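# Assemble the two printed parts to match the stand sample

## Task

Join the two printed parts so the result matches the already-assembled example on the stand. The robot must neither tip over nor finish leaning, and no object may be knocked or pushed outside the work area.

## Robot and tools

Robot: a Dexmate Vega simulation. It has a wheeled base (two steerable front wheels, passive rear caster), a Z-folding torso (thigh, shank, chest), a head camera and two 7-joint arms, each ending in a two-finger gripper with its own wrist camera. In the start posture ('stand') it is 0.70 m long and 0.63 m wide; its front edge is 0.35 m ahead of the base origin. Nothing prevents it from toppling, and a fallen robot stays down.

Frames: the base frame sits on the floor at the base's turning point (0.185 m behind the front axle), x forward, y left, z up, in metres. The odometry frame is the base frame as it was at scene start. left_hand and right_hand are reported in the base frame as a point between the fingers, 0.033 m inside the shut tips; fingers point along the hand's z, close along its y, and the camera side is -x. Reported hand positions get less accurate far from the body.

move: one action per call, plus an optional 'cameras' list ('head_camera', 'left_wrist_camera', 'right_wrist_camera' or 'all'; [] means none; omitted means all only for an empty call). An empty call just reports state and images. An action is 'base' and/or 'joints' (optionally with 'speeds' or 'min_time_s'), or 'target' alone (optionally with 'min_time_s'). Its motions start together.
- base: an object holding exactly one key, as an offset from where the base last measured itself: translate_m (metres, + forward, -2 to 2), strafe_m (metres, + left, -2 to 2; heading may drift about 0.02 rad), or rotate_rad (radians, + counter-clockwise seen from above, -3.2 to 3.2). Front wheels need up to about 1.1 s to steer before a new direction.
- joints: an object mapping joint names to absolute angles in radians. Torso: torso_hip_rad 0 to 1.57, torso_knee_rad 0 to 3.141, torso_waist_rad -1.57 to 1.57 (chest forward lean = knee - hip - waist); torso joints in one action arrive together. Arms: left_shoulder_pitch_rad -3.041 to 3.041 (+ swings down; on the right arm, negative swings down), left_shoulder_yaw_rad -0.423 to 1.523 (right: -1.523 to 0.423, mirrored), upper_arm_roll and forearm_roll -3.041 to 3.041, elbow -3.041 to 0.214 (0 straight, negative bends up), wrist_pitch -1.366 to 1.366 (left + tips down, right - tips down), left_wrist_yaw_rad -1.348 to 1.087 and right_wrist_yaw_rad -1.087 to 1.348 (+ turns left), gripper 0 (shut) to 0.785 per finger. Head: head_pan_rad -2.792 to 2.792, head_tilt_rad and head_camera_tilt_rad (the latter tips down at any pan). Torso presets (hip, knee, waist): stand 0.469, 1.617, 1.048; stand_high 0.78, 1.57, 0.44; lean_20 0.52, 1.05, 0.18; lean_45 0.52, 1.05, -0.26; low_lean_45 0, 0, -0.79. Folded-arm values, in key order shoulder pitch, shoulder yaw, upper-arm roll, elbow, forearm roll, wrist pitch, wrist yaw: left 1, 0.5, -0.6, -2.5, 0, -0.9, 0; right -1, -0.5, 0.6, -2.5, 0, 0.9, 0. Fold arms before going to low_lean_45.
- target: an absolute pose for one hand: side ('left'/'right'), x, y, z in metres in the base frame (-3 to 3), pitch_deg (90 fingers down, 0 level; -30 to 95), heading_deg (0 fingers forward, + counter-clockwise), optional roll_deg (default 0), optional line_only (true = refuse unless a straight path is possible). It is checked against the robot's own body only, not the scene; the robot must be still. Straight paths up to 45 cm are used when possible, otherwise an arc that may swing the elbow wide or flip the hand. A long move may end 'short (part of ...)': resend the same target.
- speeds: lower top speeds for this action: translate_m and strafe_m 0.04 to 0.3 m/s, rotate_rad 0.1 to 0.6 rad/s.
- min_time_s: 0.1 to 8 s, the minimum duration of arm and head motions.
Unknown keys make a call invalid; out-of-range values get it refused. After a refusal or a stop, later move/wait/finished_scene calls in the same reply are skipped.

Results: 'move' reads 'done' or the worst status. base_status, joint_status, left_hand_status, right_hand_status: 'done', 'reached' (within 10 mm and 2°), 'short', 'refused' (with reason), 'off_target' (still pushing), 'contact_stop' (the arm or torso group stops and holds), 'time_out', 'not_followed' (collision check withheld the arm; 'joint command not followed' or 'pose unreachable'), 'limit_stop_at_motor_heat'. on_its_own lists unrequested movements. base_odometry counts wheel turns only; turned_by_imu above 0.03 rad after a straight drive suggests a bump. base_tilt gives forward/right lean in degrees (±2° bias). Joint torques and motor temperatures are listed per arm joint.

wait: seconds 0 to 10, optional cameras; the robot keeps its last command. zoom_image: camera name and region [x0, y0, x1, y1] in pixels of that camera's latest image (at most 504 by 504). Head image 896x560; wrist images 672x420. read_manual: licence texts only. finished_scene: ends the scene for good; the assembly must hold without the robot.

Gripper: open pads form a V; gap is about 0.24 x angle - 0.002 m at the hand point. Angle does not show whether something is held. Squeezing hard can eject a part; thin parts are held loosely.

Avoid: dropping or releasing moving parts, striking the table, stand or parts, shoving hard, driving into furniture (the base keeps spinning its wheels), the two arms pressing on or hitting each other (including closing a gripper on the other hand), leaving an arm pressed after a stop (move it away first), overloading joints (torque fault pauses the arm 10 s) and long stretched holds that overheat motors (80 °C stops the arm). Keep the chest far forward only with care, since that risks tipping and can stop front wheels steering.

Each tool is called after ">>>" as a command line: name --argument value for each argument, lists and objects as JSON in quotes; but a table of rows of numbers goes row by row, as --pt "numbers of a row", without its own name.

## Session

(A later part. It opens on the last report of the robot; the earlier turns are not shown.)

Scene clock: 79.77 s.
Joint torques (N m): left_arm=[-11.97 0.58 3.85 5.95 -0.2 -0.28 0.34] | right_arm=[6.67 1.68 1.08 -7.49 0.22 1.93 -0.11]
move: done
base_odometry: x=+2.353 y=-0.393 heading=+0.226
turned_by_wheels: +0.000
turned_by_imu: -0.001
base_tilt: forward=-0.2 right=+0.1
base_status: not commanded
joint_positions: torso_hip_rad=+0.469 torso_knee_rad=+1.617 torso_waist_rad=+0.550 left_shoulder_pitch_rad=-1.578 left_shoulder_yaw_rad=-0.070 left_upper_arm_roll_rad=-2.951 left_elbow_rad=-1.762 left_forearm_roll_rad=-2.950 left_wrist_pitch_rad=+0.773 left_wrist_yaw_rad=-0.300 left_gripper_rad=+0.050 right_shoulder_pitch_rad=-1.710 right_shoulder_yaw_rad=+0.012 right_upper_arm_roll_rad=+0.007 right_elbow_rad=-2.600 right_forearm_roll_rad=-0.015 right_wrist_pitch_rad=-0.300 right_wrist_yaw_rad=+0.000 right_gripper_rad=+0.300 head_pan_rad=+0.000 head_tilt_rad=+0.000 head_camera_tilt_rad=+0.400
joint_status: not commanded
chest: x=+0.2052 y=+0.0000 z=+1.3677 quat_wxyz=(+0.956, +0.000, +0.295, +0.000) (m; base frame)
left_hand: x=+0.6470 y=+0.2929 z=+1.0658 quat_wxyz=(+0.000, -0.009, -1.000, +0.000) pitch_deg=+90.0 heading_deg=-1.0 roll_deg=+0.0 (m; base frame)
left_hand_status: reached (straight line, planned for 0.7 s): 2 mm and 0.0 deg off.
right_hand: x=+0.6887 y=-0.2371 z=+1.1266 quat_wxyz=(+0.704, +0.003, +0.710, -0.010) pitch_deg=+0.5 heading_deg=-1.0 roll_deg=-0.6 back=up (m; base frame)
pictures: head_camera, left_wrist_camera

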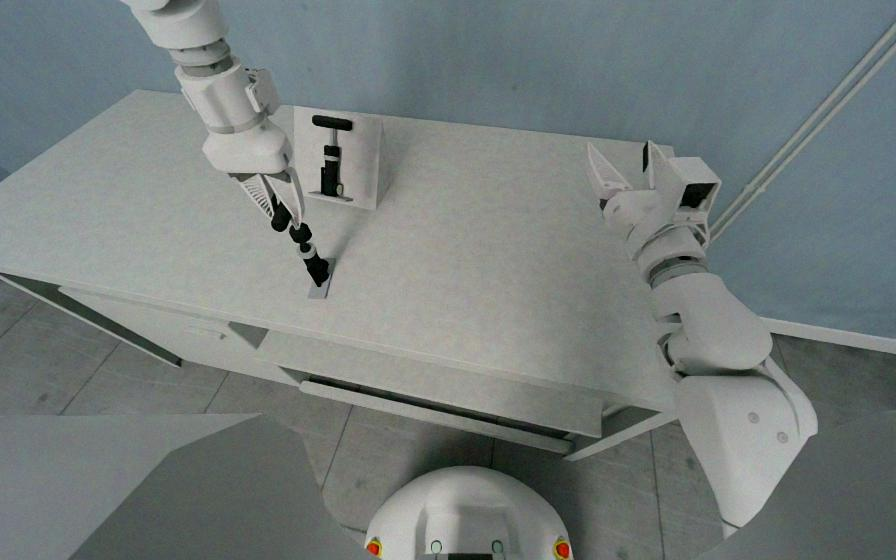

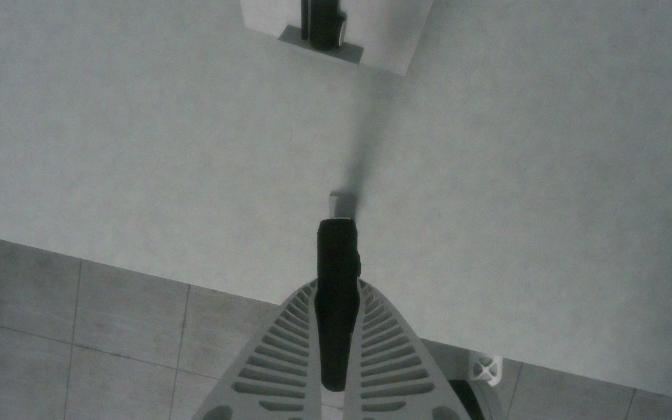

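>>> move --target '{"side":"left","x":0.647,"y":0.2965,"z":1.066,"pitch_deg":90,"heading_deg":-1,"line_only":true}'

>>> move --target '{"side":"left","x":0.647,"y":0.2965,"z":1.050,"pitch_deg":90,"heading_deg":-1,"line_only":true}' --min_time_s 1.5 --cameras '["head_camera","left_wrist_camera"]'

>>> zoom_image --camera "head_camera" --region '[250, 190, 350, 310]'

Scene clock: 82.77 s.
Joint torques (N m): left_arm=[-23.02 0.58 3.66 8.05 0.83 -0.32 0.09] | right_arm=[4.87 1.09 0 -6.89 -0.09 2.21 0.14]
move: done
base_odometry: x=+2.353 y=-0.393 heading=+0.226
turned_by_wheels: +0.000
turned_by_imu: -0.001
base_tilt: forward=-0.1 right=+0.1
base_status: not commanded
joint_positions: torso_hip_rad=+0.469 torso_knee_rad=+1.617 torso_waist_rad=+0.550 left_shoulder_pitch_rad=-1.576 left_shoulder_yaw_rad=-0.065 left_upper_arm_roll_rad=-2.948 left_elbow_rad=-1.761 left_forearm_roll_rad=-2.943 left_wrist_pitch_rad=+0.772 left_wrist_yaw_rad=-0.302 left_gripper_rad=+0.050 right_shoulder_pitch_rad=-1.710 right_shoulder_yaw_rad=+0.012 right_upper_arm_roll_rad=+0.007 right_elbow_rad=-2.600 right_forearm_roll_rad=-0.015 right_wrist_pitch_rad=-0.300 right_wrist_yaw_rad=+0.000 right_gripper_rad=+0.300 head_pan_rad=+0.000 head_tilt_rad=+0.000 head_camera_tilt_rad=+0.400
joint_status: not commanded
chest: x=+0.2052 y=+0.0000 z=+1.3677 quat_wxyz=(+0.956, +0.000, +0.295, +0.000) (m; base frame)
left_hand: x=+0.6468 y=+0.2954 z=+1.0653 quat_wxyz=(+0.000, -0.009, -1.000, +0.000) pitch_deg=+90.0 heading_deg=-1.0 roll_deg=+0.0 (m; base frame)
left_hand_status: reached (straight line, planned for 0.2 s): 1 mm and 0.0 deg off.
right_hand: x=+0.6887 y=-0.2371 z=+1.1266 quat_wxyz=(+0.704, +0.003, +0.710, -0.010) pitch_deg=+0.5 heading_deg=-1.0 roll_deg=-0.6 back=up (m; base frame)
pictures: none

Scene clock: 84.77 s.
Joint torques (N m): left_arm=[-10.93 1.11 2.6 5.03 0.49 0.25 0.39] | right_arm=[5.55 -1.34 0.11 -5.56 0.21 1.81 -0.33]
move: done
base_odometry: x=+2.353 y=-0.393 heading=+0.226
turned_by_wheels: +0.000
turned_by_imu: -0.001
base_tilt: forward=-0.2 right=+0.2
base_status: not commanded
joint_positions: torso_hip_rad=+0.469 torso_knee_rad=+1.617 torso_waist_rad=+0.550 left_shoulder_pitch_rad=-1.550 left_shoulder_yaw_rad=-0.062 left_upper_arm_roll_rad=-2.947 left_elbow_rad=-1.771 left_forearm_roll_rad=-2.951 left_wrist_pitch_rad=+0.736 left_wrist_yaw_rad=-0.292 left_gripper_rad=+0.050 right_shoulder_pitch_rad=-1.710 right_shoulder_yaw_rad=+0.012 right_upper_arm_roll_rad=+0.007 right_elbow_rad=-2.600 right_forearm_roll_rad=-0.015 right_wrist_pitch_rad=-0.300 right_wrist_yaw_rad=+0.000 right_gripper_rad=+0.300 head_pan_rad=+0.000 head_tilt_rad=+0.000 head_camera_tilt_rad=+0.400
joint_status: not commanded
chest: x=+0.2052 y=+0.0000 z=+1.3677 quat_wxyz=(+0.956, +0.000, +0.295, +0.000) (m; base frame)
left_hand: x=+0.6470 y=+0.2963 z=+1.0513 quat_wxyz=(+0.000, -0.009, -1.000, +0.000) pitch_deg=+90.0 heading_deg=-1.0 roll_deg=+0.0 (m; base frame)
left_hand_status: reached (straight line, planned for 1.5 s): 1 mm and 0.0 deg off.
right_hand: x=+0.6887 y=-0.2371 z=+1.1266 quat_wxyz=(+0.704, +0.003, +0.710, -0.010) pitch_deg=+0.5 heading_deg=-1.0 roll_deg=-0.6 back=up (m; base frame)
pictures: head_camera, left_wrist_camera

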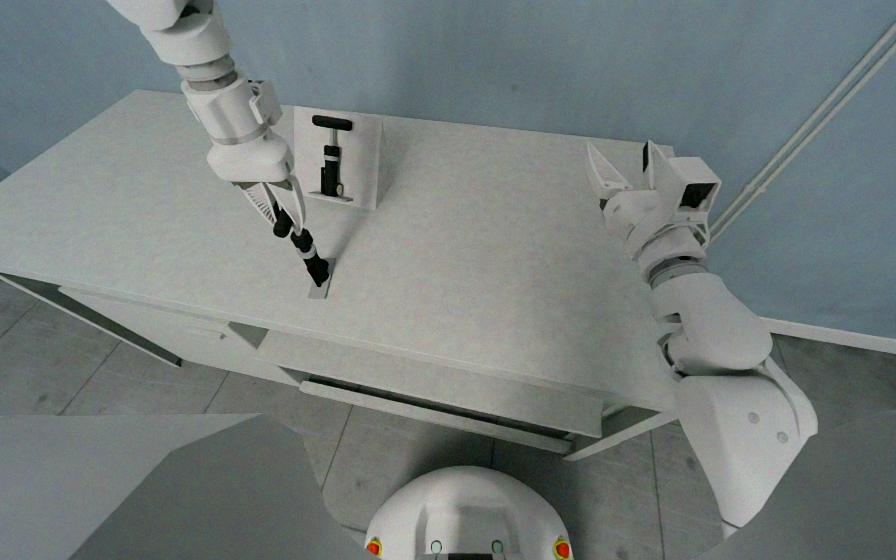

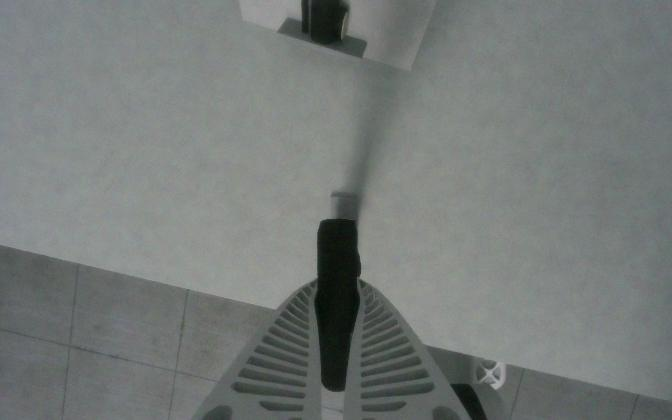

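Scaled by 4.200 from the camera's 896x560 image, which has a finer 960x600 frame.

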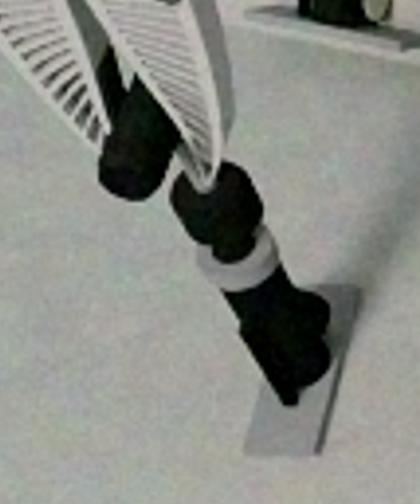

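>>> move --target '{"side":"left","x":0.647,"y":0.298,"z":1.043,"pitch_deg":90,"heading_deg":-1,"line_only":true}' --min_time_s 1 --cameras '["head_camera","left_wrist_camera"]'

>>> zoom_image --camera "head_camera" --region '[250, 190, 350, 310]'

Scene clock: 86.63 s.
Joint torques (N m): left_arm=[-11.7 -0.4 3.12 5.03 -0.18 -0.74 0] | right_arm=[7.33 1.21 -0.21 -7.71 0.03 1.11 -0.25]
move: done
base_odometry: x=+2.353 y=-0.393 heading=+0.226
turned_by_wheels: +0.000
turned_by_imu: -0.001
base_tilt: forward=-0.3 right=+0.2
base_status: not commanded
joint_positions: torso_hip_rad=+0.469 torso_knee_rad=+1.617 torso_waist_rad=+0.550 left_shoulder_pitch_rad=-1.536 left_shoulder_yaw_rad=-0.058 left_upper_arm_roll_rad=-2.945 left_elbow_rad=-1.775 left_forearm_roll_rad=-2.953 left_wrist_pitch_rad=+0.717 left_wrist_yaw_rad=-0.289 left_gripper_rad=+0.050 right_shoulder_pitch_rad=-1.710 right_shoulder_yaw_rad=+0.012 right_upper_arm_roll_rad=+0.007 right_elbow_rad=-2.600 right_forearm_roll_rad=-0.015 right_wrist_pitch_rad=-0.300 right_wrist_yaw_rad=+0.000 right_gripper_rad=+0.300 head_pan_rad=+0.000 head_tilt_rad=+0.000 head_camera_tilt_rad=+0.400
joint_status: not commanded
chest: x=+0.2052 y=+0.0000 z=+1.3677 quat_wxyz=(+0.956, +0.000, +0.295, +0.000) (m; base frame)
left_hand: x=+0.6469 y=+0.2977 z=+1.0441 quat_wxyz=(+0.000, -0.009, -1.000, +0.000) pitch_deg=+90.0 heading_deg=-1.0 roll_deg=+0.0 (m; base frame)
left_hand_status: reached (straight line, planned for 1.0 s): 1 mm and 0.0 deg off.
right_hand: x=+0.6887 y=-0.2371 z=+1.1266 quat_wxyz=(+0.704, +0.003, +0.710, -0.010) pitch_deg=+0.5 heading_deg=-1.0 roll_deg=-0.6 back=up (m; base frame)
pictures: head_camera, left_wrist_camera

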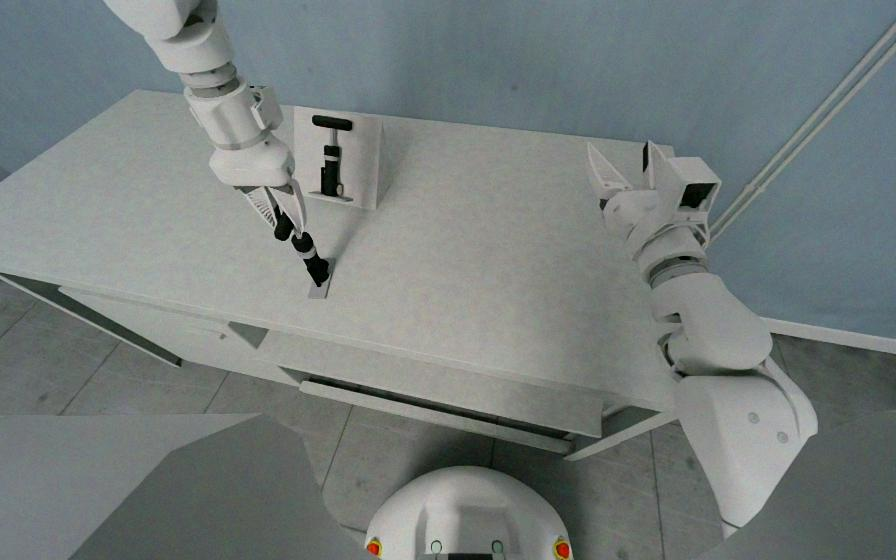

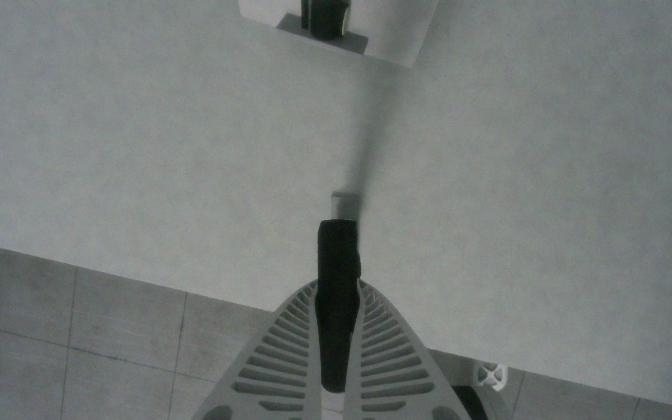

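Scaled by 4.200 from the camera's 896x560 image, which has a finer 960x600 frame.

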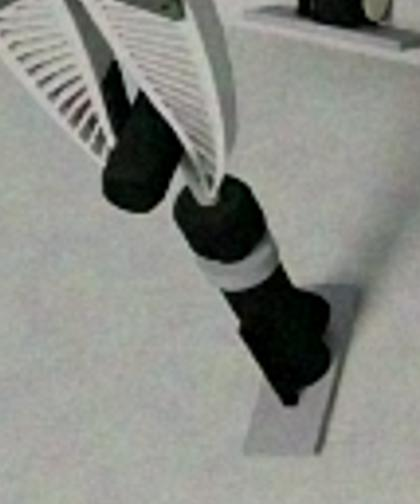

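>>> move --target '{"side":"left","x":0.647,"y":0.298,"z":1.034,"pitch_deg":90,"heading_deg":-1,"line_only":true}' --min_time_s 1 --cameras '["head_camera","left_wrist_camera"]'

>>> zoom_image --camera "head_camera" --region '[250, 190, 350, 310]'

>>> zoom_image --camera "left_wrist_camera" --region '[260, 180, 420, 340]'

Scene clock: 88.87 s.
Joint torques (N m): left_arm=[-6.78 0.99 0.78 4.34 0.04 -1.1 0.07] | right_arm=[8 1.24 0.02 -6.48 -0.14 1.59 -0.43]
move: done
base_odometry: x=+2.353 y=-0.393 heading=+0.226
turned_by_wheels: +0.000
turned_by_imu: -0.001
base_tilt: forward=-0.2 right=+0.2
base_status: not commanded
joint_positions: torso_hip_rad=+0.469 torso_knee_rad=+1.617 torso_waist_rad=+0.550 left_shoulder_pitch_rad=-1.519 left_shoulder_yaw_rad=-0.056 left_upper_arm_roll_rad=-2.945 left_elbow_rad=-1.779 left_forearm_roll_rad=-2.958 left_wrist_pitch_rad=+0.696 left_wrist_yaw_rad=-0.282 left_gripper_rad=+0.050 right_shoulder_pitch_rad=-1.710 right_shoulder_yaw_rad=+0.012 right_upper_arm_roll_rad=+0.007 right_elbow_rad=-2.600 right_forearm_roll_rad=-0.015 right_wrist_pitch_rad=-0.300 right_wrist_yaw_rad=+0.000 right_gripper_rad=+0.300 head_pan_rad=+0.000 head_tilt_rad=+0.000 head_camera_tilt_rad=+0.400
joint_status: not commanded
chest: x=+0.2051 y=+0.0000 z=+1.3678 quat_wxyz=(+0.956, +0.000, +0.295, +0.000) (m; base frame)
left_hand: x=+0.6470 y=+0.2981 z=+1.0355 quat_wxyz=(+0.000, -0.009, -1.000, +0.000) pitch_deg=+90.0 heading_deg=-1.0 roll_deg=+0.0 (m; base frame)
left_hand_status: reached (straight line, planned for 1.0 s): 2 mm and 0.0 deg off.
right_hand: x=+0.6886 y=-0.2371 z=+1.1268 quat_wxyz=(+0.704, +0.003, +0.710, -0.010) pitch_deg=+0.5 heading_deg=-1.0 roll_deg=-0.6 back=up (m; base frame)
pictures: head_camera, left_wrist_camera

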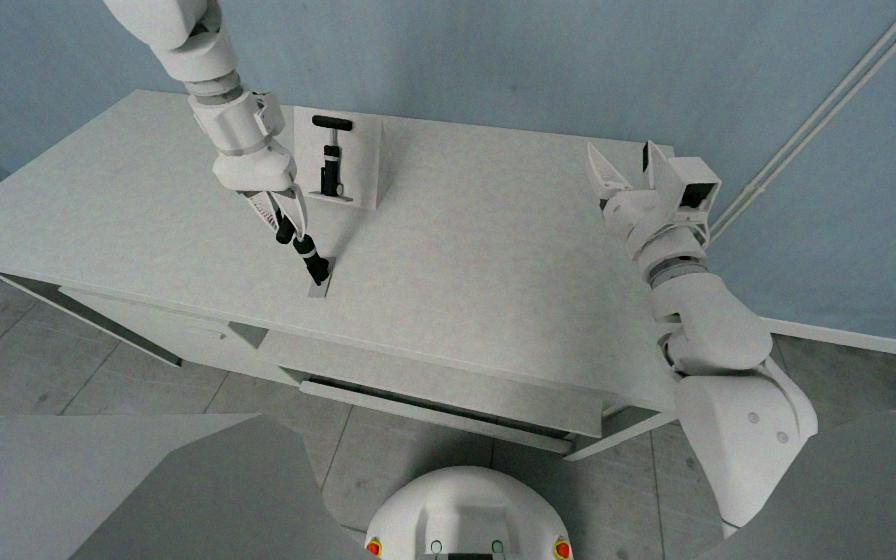

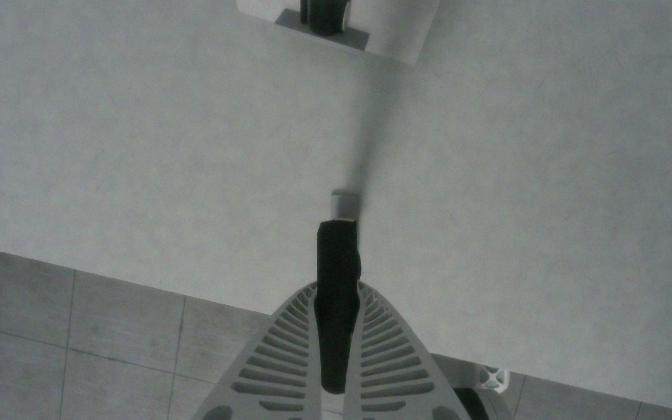

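Scaled by 4.200 from the camera's 896x560 image, which has a finer 960x600 frame.

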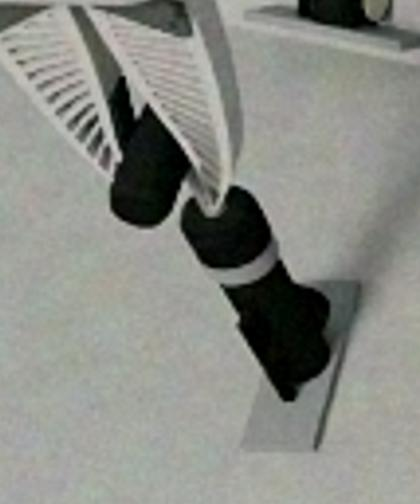

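Scaled by 3.150 from the camera's 672x420 image, which has a finer 960x600 frame.

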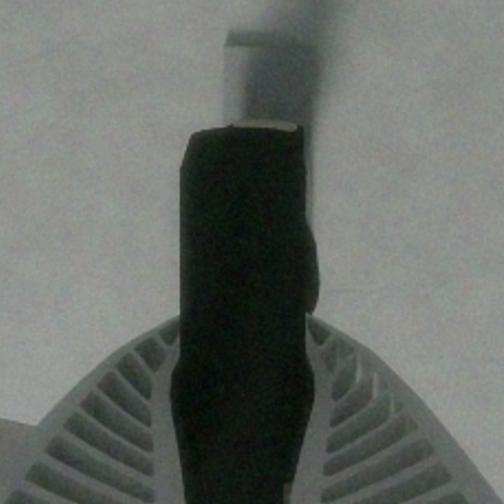

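>>> move --target '{"side":"left","x":0.6455,"y":0.298,"z":1.029,"pitch_deg":90,"heading_deg":-1,"line_only":true}' --min_time_s 1 --cameras '["head_camera","left_wrist_camera"]'

>>> zoom_image --camera "head_camera" --region '[250, 190, 350, 310]'

>>> zoom_image --camera "left_wrist_camera" --region '[260, 180, 420, 340]'

Scene clock: 91.13 s.
Joint torques (N m): left_arm=[-6.37 1.4 -1.15 2.36 -0.19 -0.5 0.1] | right_arm=[6.51 -0.99 0.83 -6.59 0.06 1.27 0.24]
move: done
base_odometry: x=+2.353 y=-0.393 heading=+0.226
turned_by_wheels: +0.000
turned_by_imu: -0.001
base_tilt: forward=-0.3 right=+0.2
base_status: not commanded
joint_positions: torso_hip_rad=+0.469 torso_knee_rad=+1.617 torso_waist_rad=+0.550 left_shoulder_pitch_rad=-1.510 left_shoulder_yaw_rad=-0.055 left_upper_arm_roll_rad=-2.945 left_elbow_rad=-1.788 left_forearm_roll_rad=-2.962 left_wrist_pitch_rad=+0.679 left_wrist_yaw_rad=-0.277 left_gripper_rad=+0.050 right_shoulder_pitch_rad=-1.710 right_shoulder_yaw_rad=+0.012 right_upper_arm_roll_rad=+0.007 right_elbow_rad=-2.600 right_forearm_roll_rad=-0.015 right_wrist_pitch_rad=-0.300 right_wrist_yaw_rad=+0.000 right_gripper_rad=+0.300 head_pan_rad=+0.000 head_tilt_rad=+0.000 head_camera_tilt_rad=+0.400
joint_status: not commanded
chest: x=+0.2050 y=+0.0000 z=+1.3678 quat_wxyz=(+0.956, +0.000, +0.295, +0.000) (m; base frame)
left_hand: x=+0.6458 y=+0.2982 z=+1.0300 quat_wxyz=(+0.000, -0.009, -1.000, +0.000) pitch_deg=+90.0 heading_deg=-1.0 roll_deg=+0.0 (m; base frame)
left_hand_status: reached (straight line, planned for 1.0 s): 1 mm and 0.0 deg off.
right_hand: x=+0.6886 y=-0.2371 z=+1.1268 quat_wxyz=(+0.704, +0.003, +0.710, -0.010) pitch_deg=+0.5 heading_deg=-1.0 roll_deg=-0.6 back=up (m; base frame)
pictures: head_camera, left_wrist_camera

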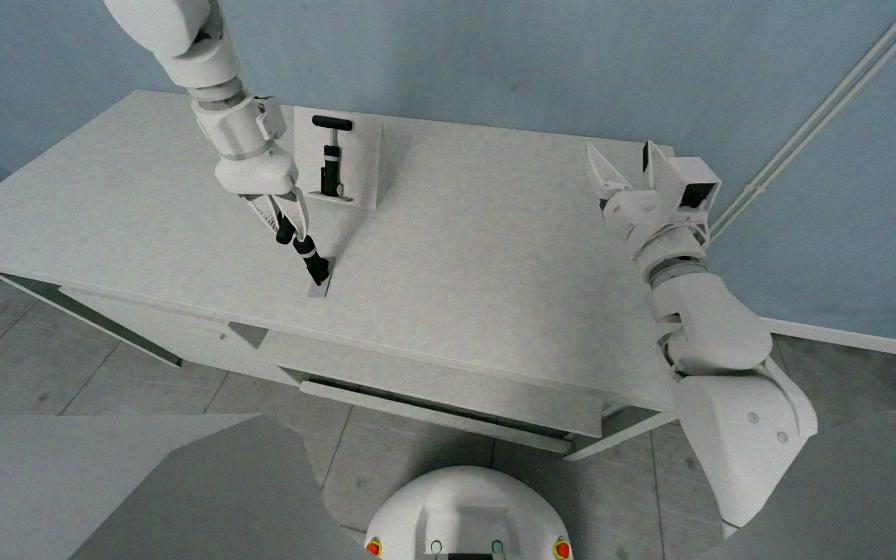

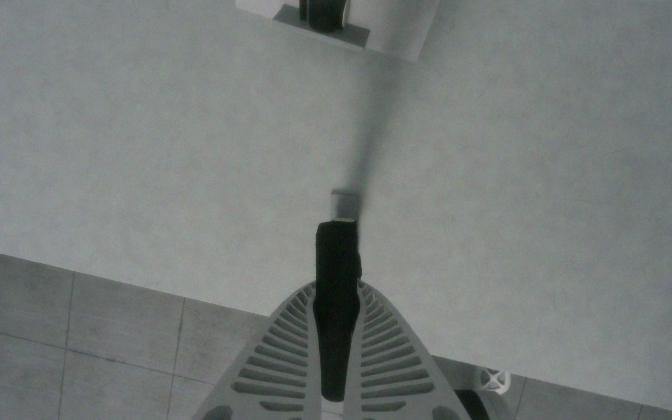

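Scaled by 4.200 from the camera's 896x560 image, which has a finer 960x600 frame.

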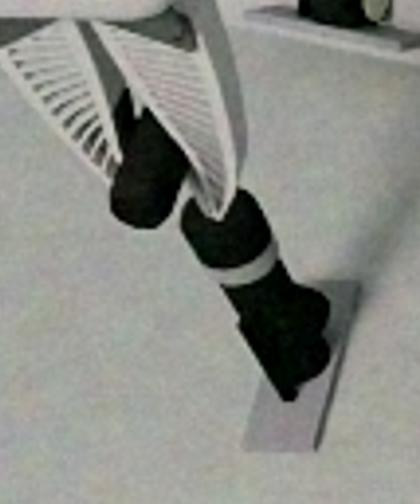

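Scaled by 3.150 from the camera's 672x420 image, which has a finer 960x600 frame.

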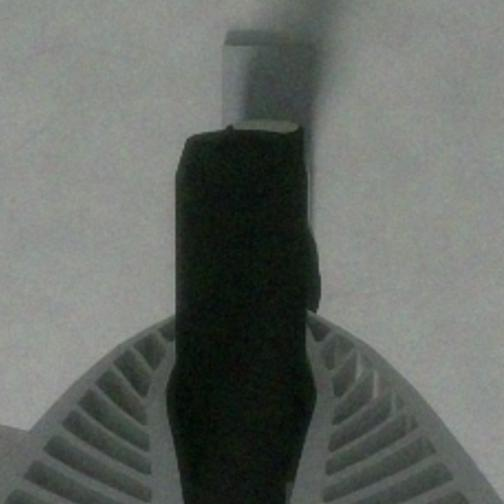

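>>> move --joints '{"left_gripper_rad": 0.3}'

>>> move --target '{"side":"left","x":0.6455,"y":0.298,"z":1.16,"pitch_deg":90,"heading_deg":-1,"line_only":true}' --cameras '["head_camera","left_wrist_camera"]'

>>> zoom_image --camera "head_camera" --region '[250, 100, 400, 310]'

>>> zoom_image --camera "left_wrist_camera" --region '[260, 130, 420, 340]'

Scene clock: 92.43 s.
Joint torques (N m): left_arm=[-11.14 2.55 0.37 4.78 -0.21 -1.08 0.44] | right_arm=[6.12 0.03 1.93 -6.29 0.29 1.39 -0.11]
move: done
base_odometry: x=+2.353 y=-0.393 heading=+0.226
turned_by_wheels: +0.000
turned_by_imu: +0.000
base_tilt: forward=-0.4 right=+0.2
base_status: not commanded
joint_positions: torso_hip_rad=+0.469 torso_knee_rad=+1.617 torso_waist_rad=+0.550 left_shoulder_pitch_rad=-1.509 left_shoulder_yaw_rad=-0.054 left_upper_arm_roll_rad=-2.945 left_elbow_rad=-1.789 left_forearm_roll_rad=-2.963 left_wrist_pitch_rad=+0.677 left_wrist_yaw_rad=-0.277 left_gripper_rad=+0.300 right_shoulder_pitch_rad=-1.710 right_shoulder_yaw_rad=+0.012 right_upper_arm_roll_rad=+0.007 right_elbow_rad=-2.600 right_forearm_roll_rad=-0.015 right_wrist_pitch_rad=-0.300 right_wrist_yaw_rad=+0.000 right_gripper_rad=+0.300 head_pan_rad=+0.000 head_tilt_rad=+0.000 head_camera_tilt_rad=+0.400
joint_status: all done
chest: x=+0.2051 y=+0.0000 z=+1.3678 quat_wxyz=(+0.956, +0.000, +0.295, +0.000) (m; base frame)
left_hand: x=+0.6455 y=+0.2981 z=+1.0291 quat_wxyz=(+0.000, -0.009, -1.000, +0.000) pitch_deg=+90.0 heading_deg=-1.0 roll_deg=+0.0 (m; base frame)
right_hand: x=+0.6886 y=-0.2371 z=+1.1267 quat_wxyz=(+0.704, +0.003, +0.710, -0.010) pitch_deg=+0.5 heading_deg=-1.0 roll_deg=-0.6 back=up (m; base frame)
pictures: none

Scene clock: 95.23 s.
Joint torques (N m): left_arm=[-23.28 1.52 -1.81 8.67 0.38 0.14 -0.16] | right_arm=[6.24 -0.95 -1.28 -7.02 0.09 1.37 -0.2]
move: done
base_odometry: x=+2.353 y=-0.393 heading=+0.226
turned_by_wheels: +0.000
turned_by_imu: -0.001
base_tilt: forward=-0.2 right=+0.2
base_status: not commanded
joint_positions: torso_hip_rad=+0.469 torso_knee_rad=+1.617 torso_waist_rad=+0.550 left_shoulder_pitch_rad=-1.718 left_shoulder_yaw_rad=-0.062 left_upper_arm_roll_rad=-2.955 left_elbow_rad=-1.643 left_forearm_roll_rad=-2.834 left_wrist_pitch_rad=+1.021 left_wrist_yaw_rad=-0.402 left_gripper_rad=+0.300 right_shoulder_pitch_rad=-1.710 right_shoulder_yaw_rad=+0.012 right_upper_arm_roll_rad=+0.007 right_elbow_rad=-2.600 right_forearm_roll_rad=-0.015 right_wrist_pitch_rad=-0.300 right_wrist_yaw_rad=+0.000 right_gripper_rad=+0.300 head_pan_rad=+0.000 head_tilt_rad=+0.000 head_camera_tilt_rad=+0.400
joint_status: not commanded
chest: x=+0.2051 y=+0.0000 z=+1.3678 quat_wxyz=(+0.956, +0.000, +0.295, +0.000) (m; base frame)
left_hand: x=+0.6455 y=+0.2980 z=+1.1580 quat_wxyz=(+0.000, -0.009, -1.000, +0.000) pitch_deg=+90.0 heading_deg=-1.0 roll_deg=+0.0 (m; base frame)
left_hand_status: reached (straight line, planned for 1.4 s): 2 mm and 0.0 deg off.
right_hand: x=+0.6886 y=-0.2371 z=+1.1267 quat_wxyz=(+0.704, +0.003, +0.710, -0.010) pitch_deg=+0.5 heading_deg=-1.0 roll_deg=-0.6 back=up (m; base frame)
pictures: head_camera, left_wrist_camera

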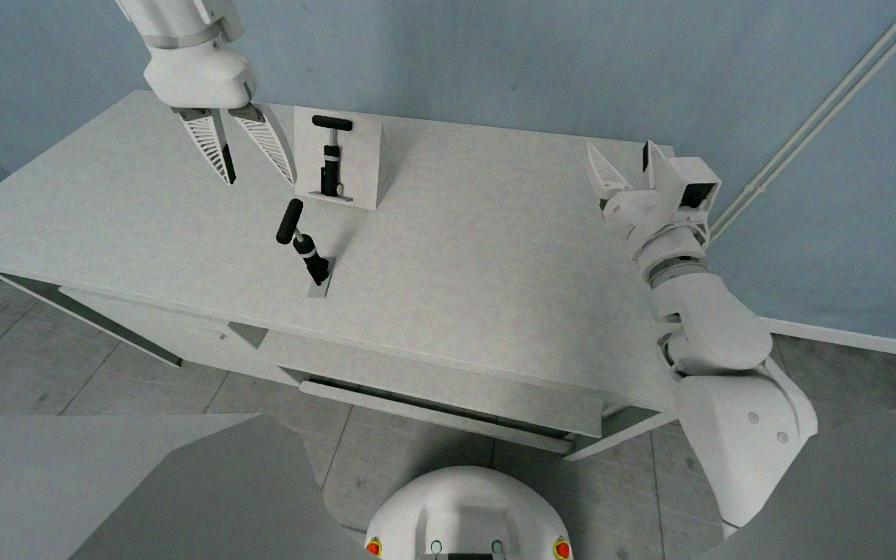

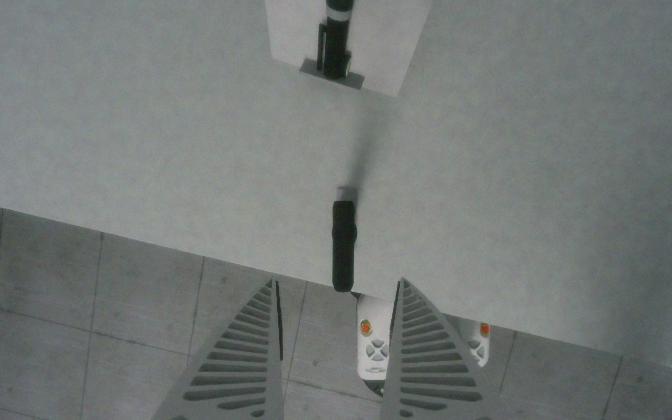

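Scaled by 2.400 from the camera's 896x560 image, which has a finer 960x600 frame.

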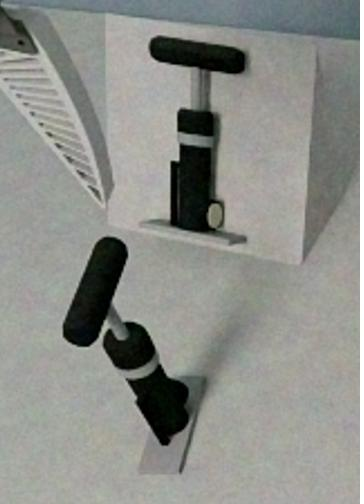

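Scaled by 2.400 from the camera's 672x420 image, which has a finer 960x600 frame.

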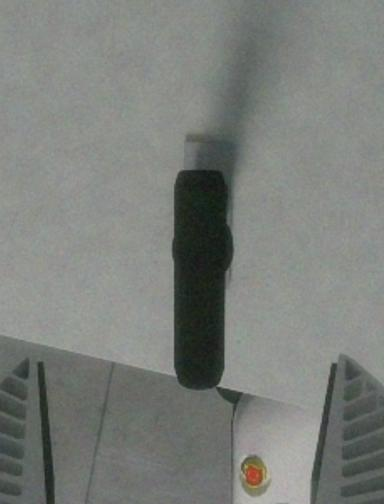

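>>> zoom_image --camera "head_camera" --region '[270, 190, 350, 305]'

>>> zoom_image --camera "head_camera" --region '[295, 105, 385, 215]'

Scaled by 4.383 from the camera's 896x560 image, which has a finer 960x600 frame.

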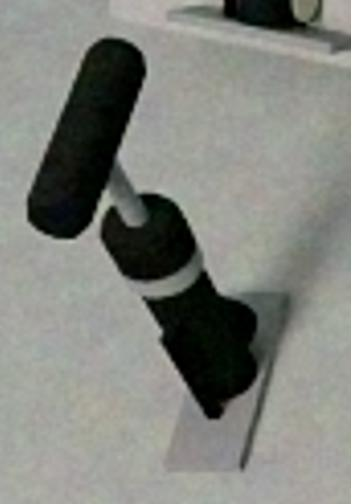

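Scaled by 4.582 from the camera's 896x560 image, which has a finer 960x600 frame.

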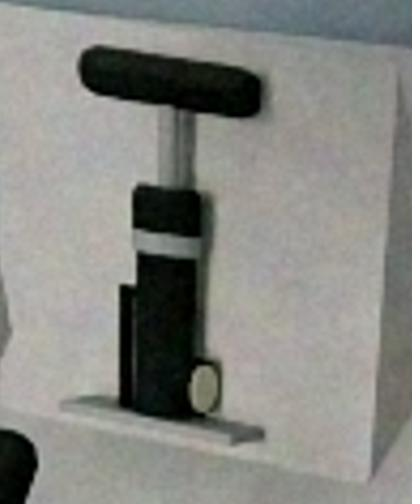

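>>> finished_scene

The scene is finished: the task was done.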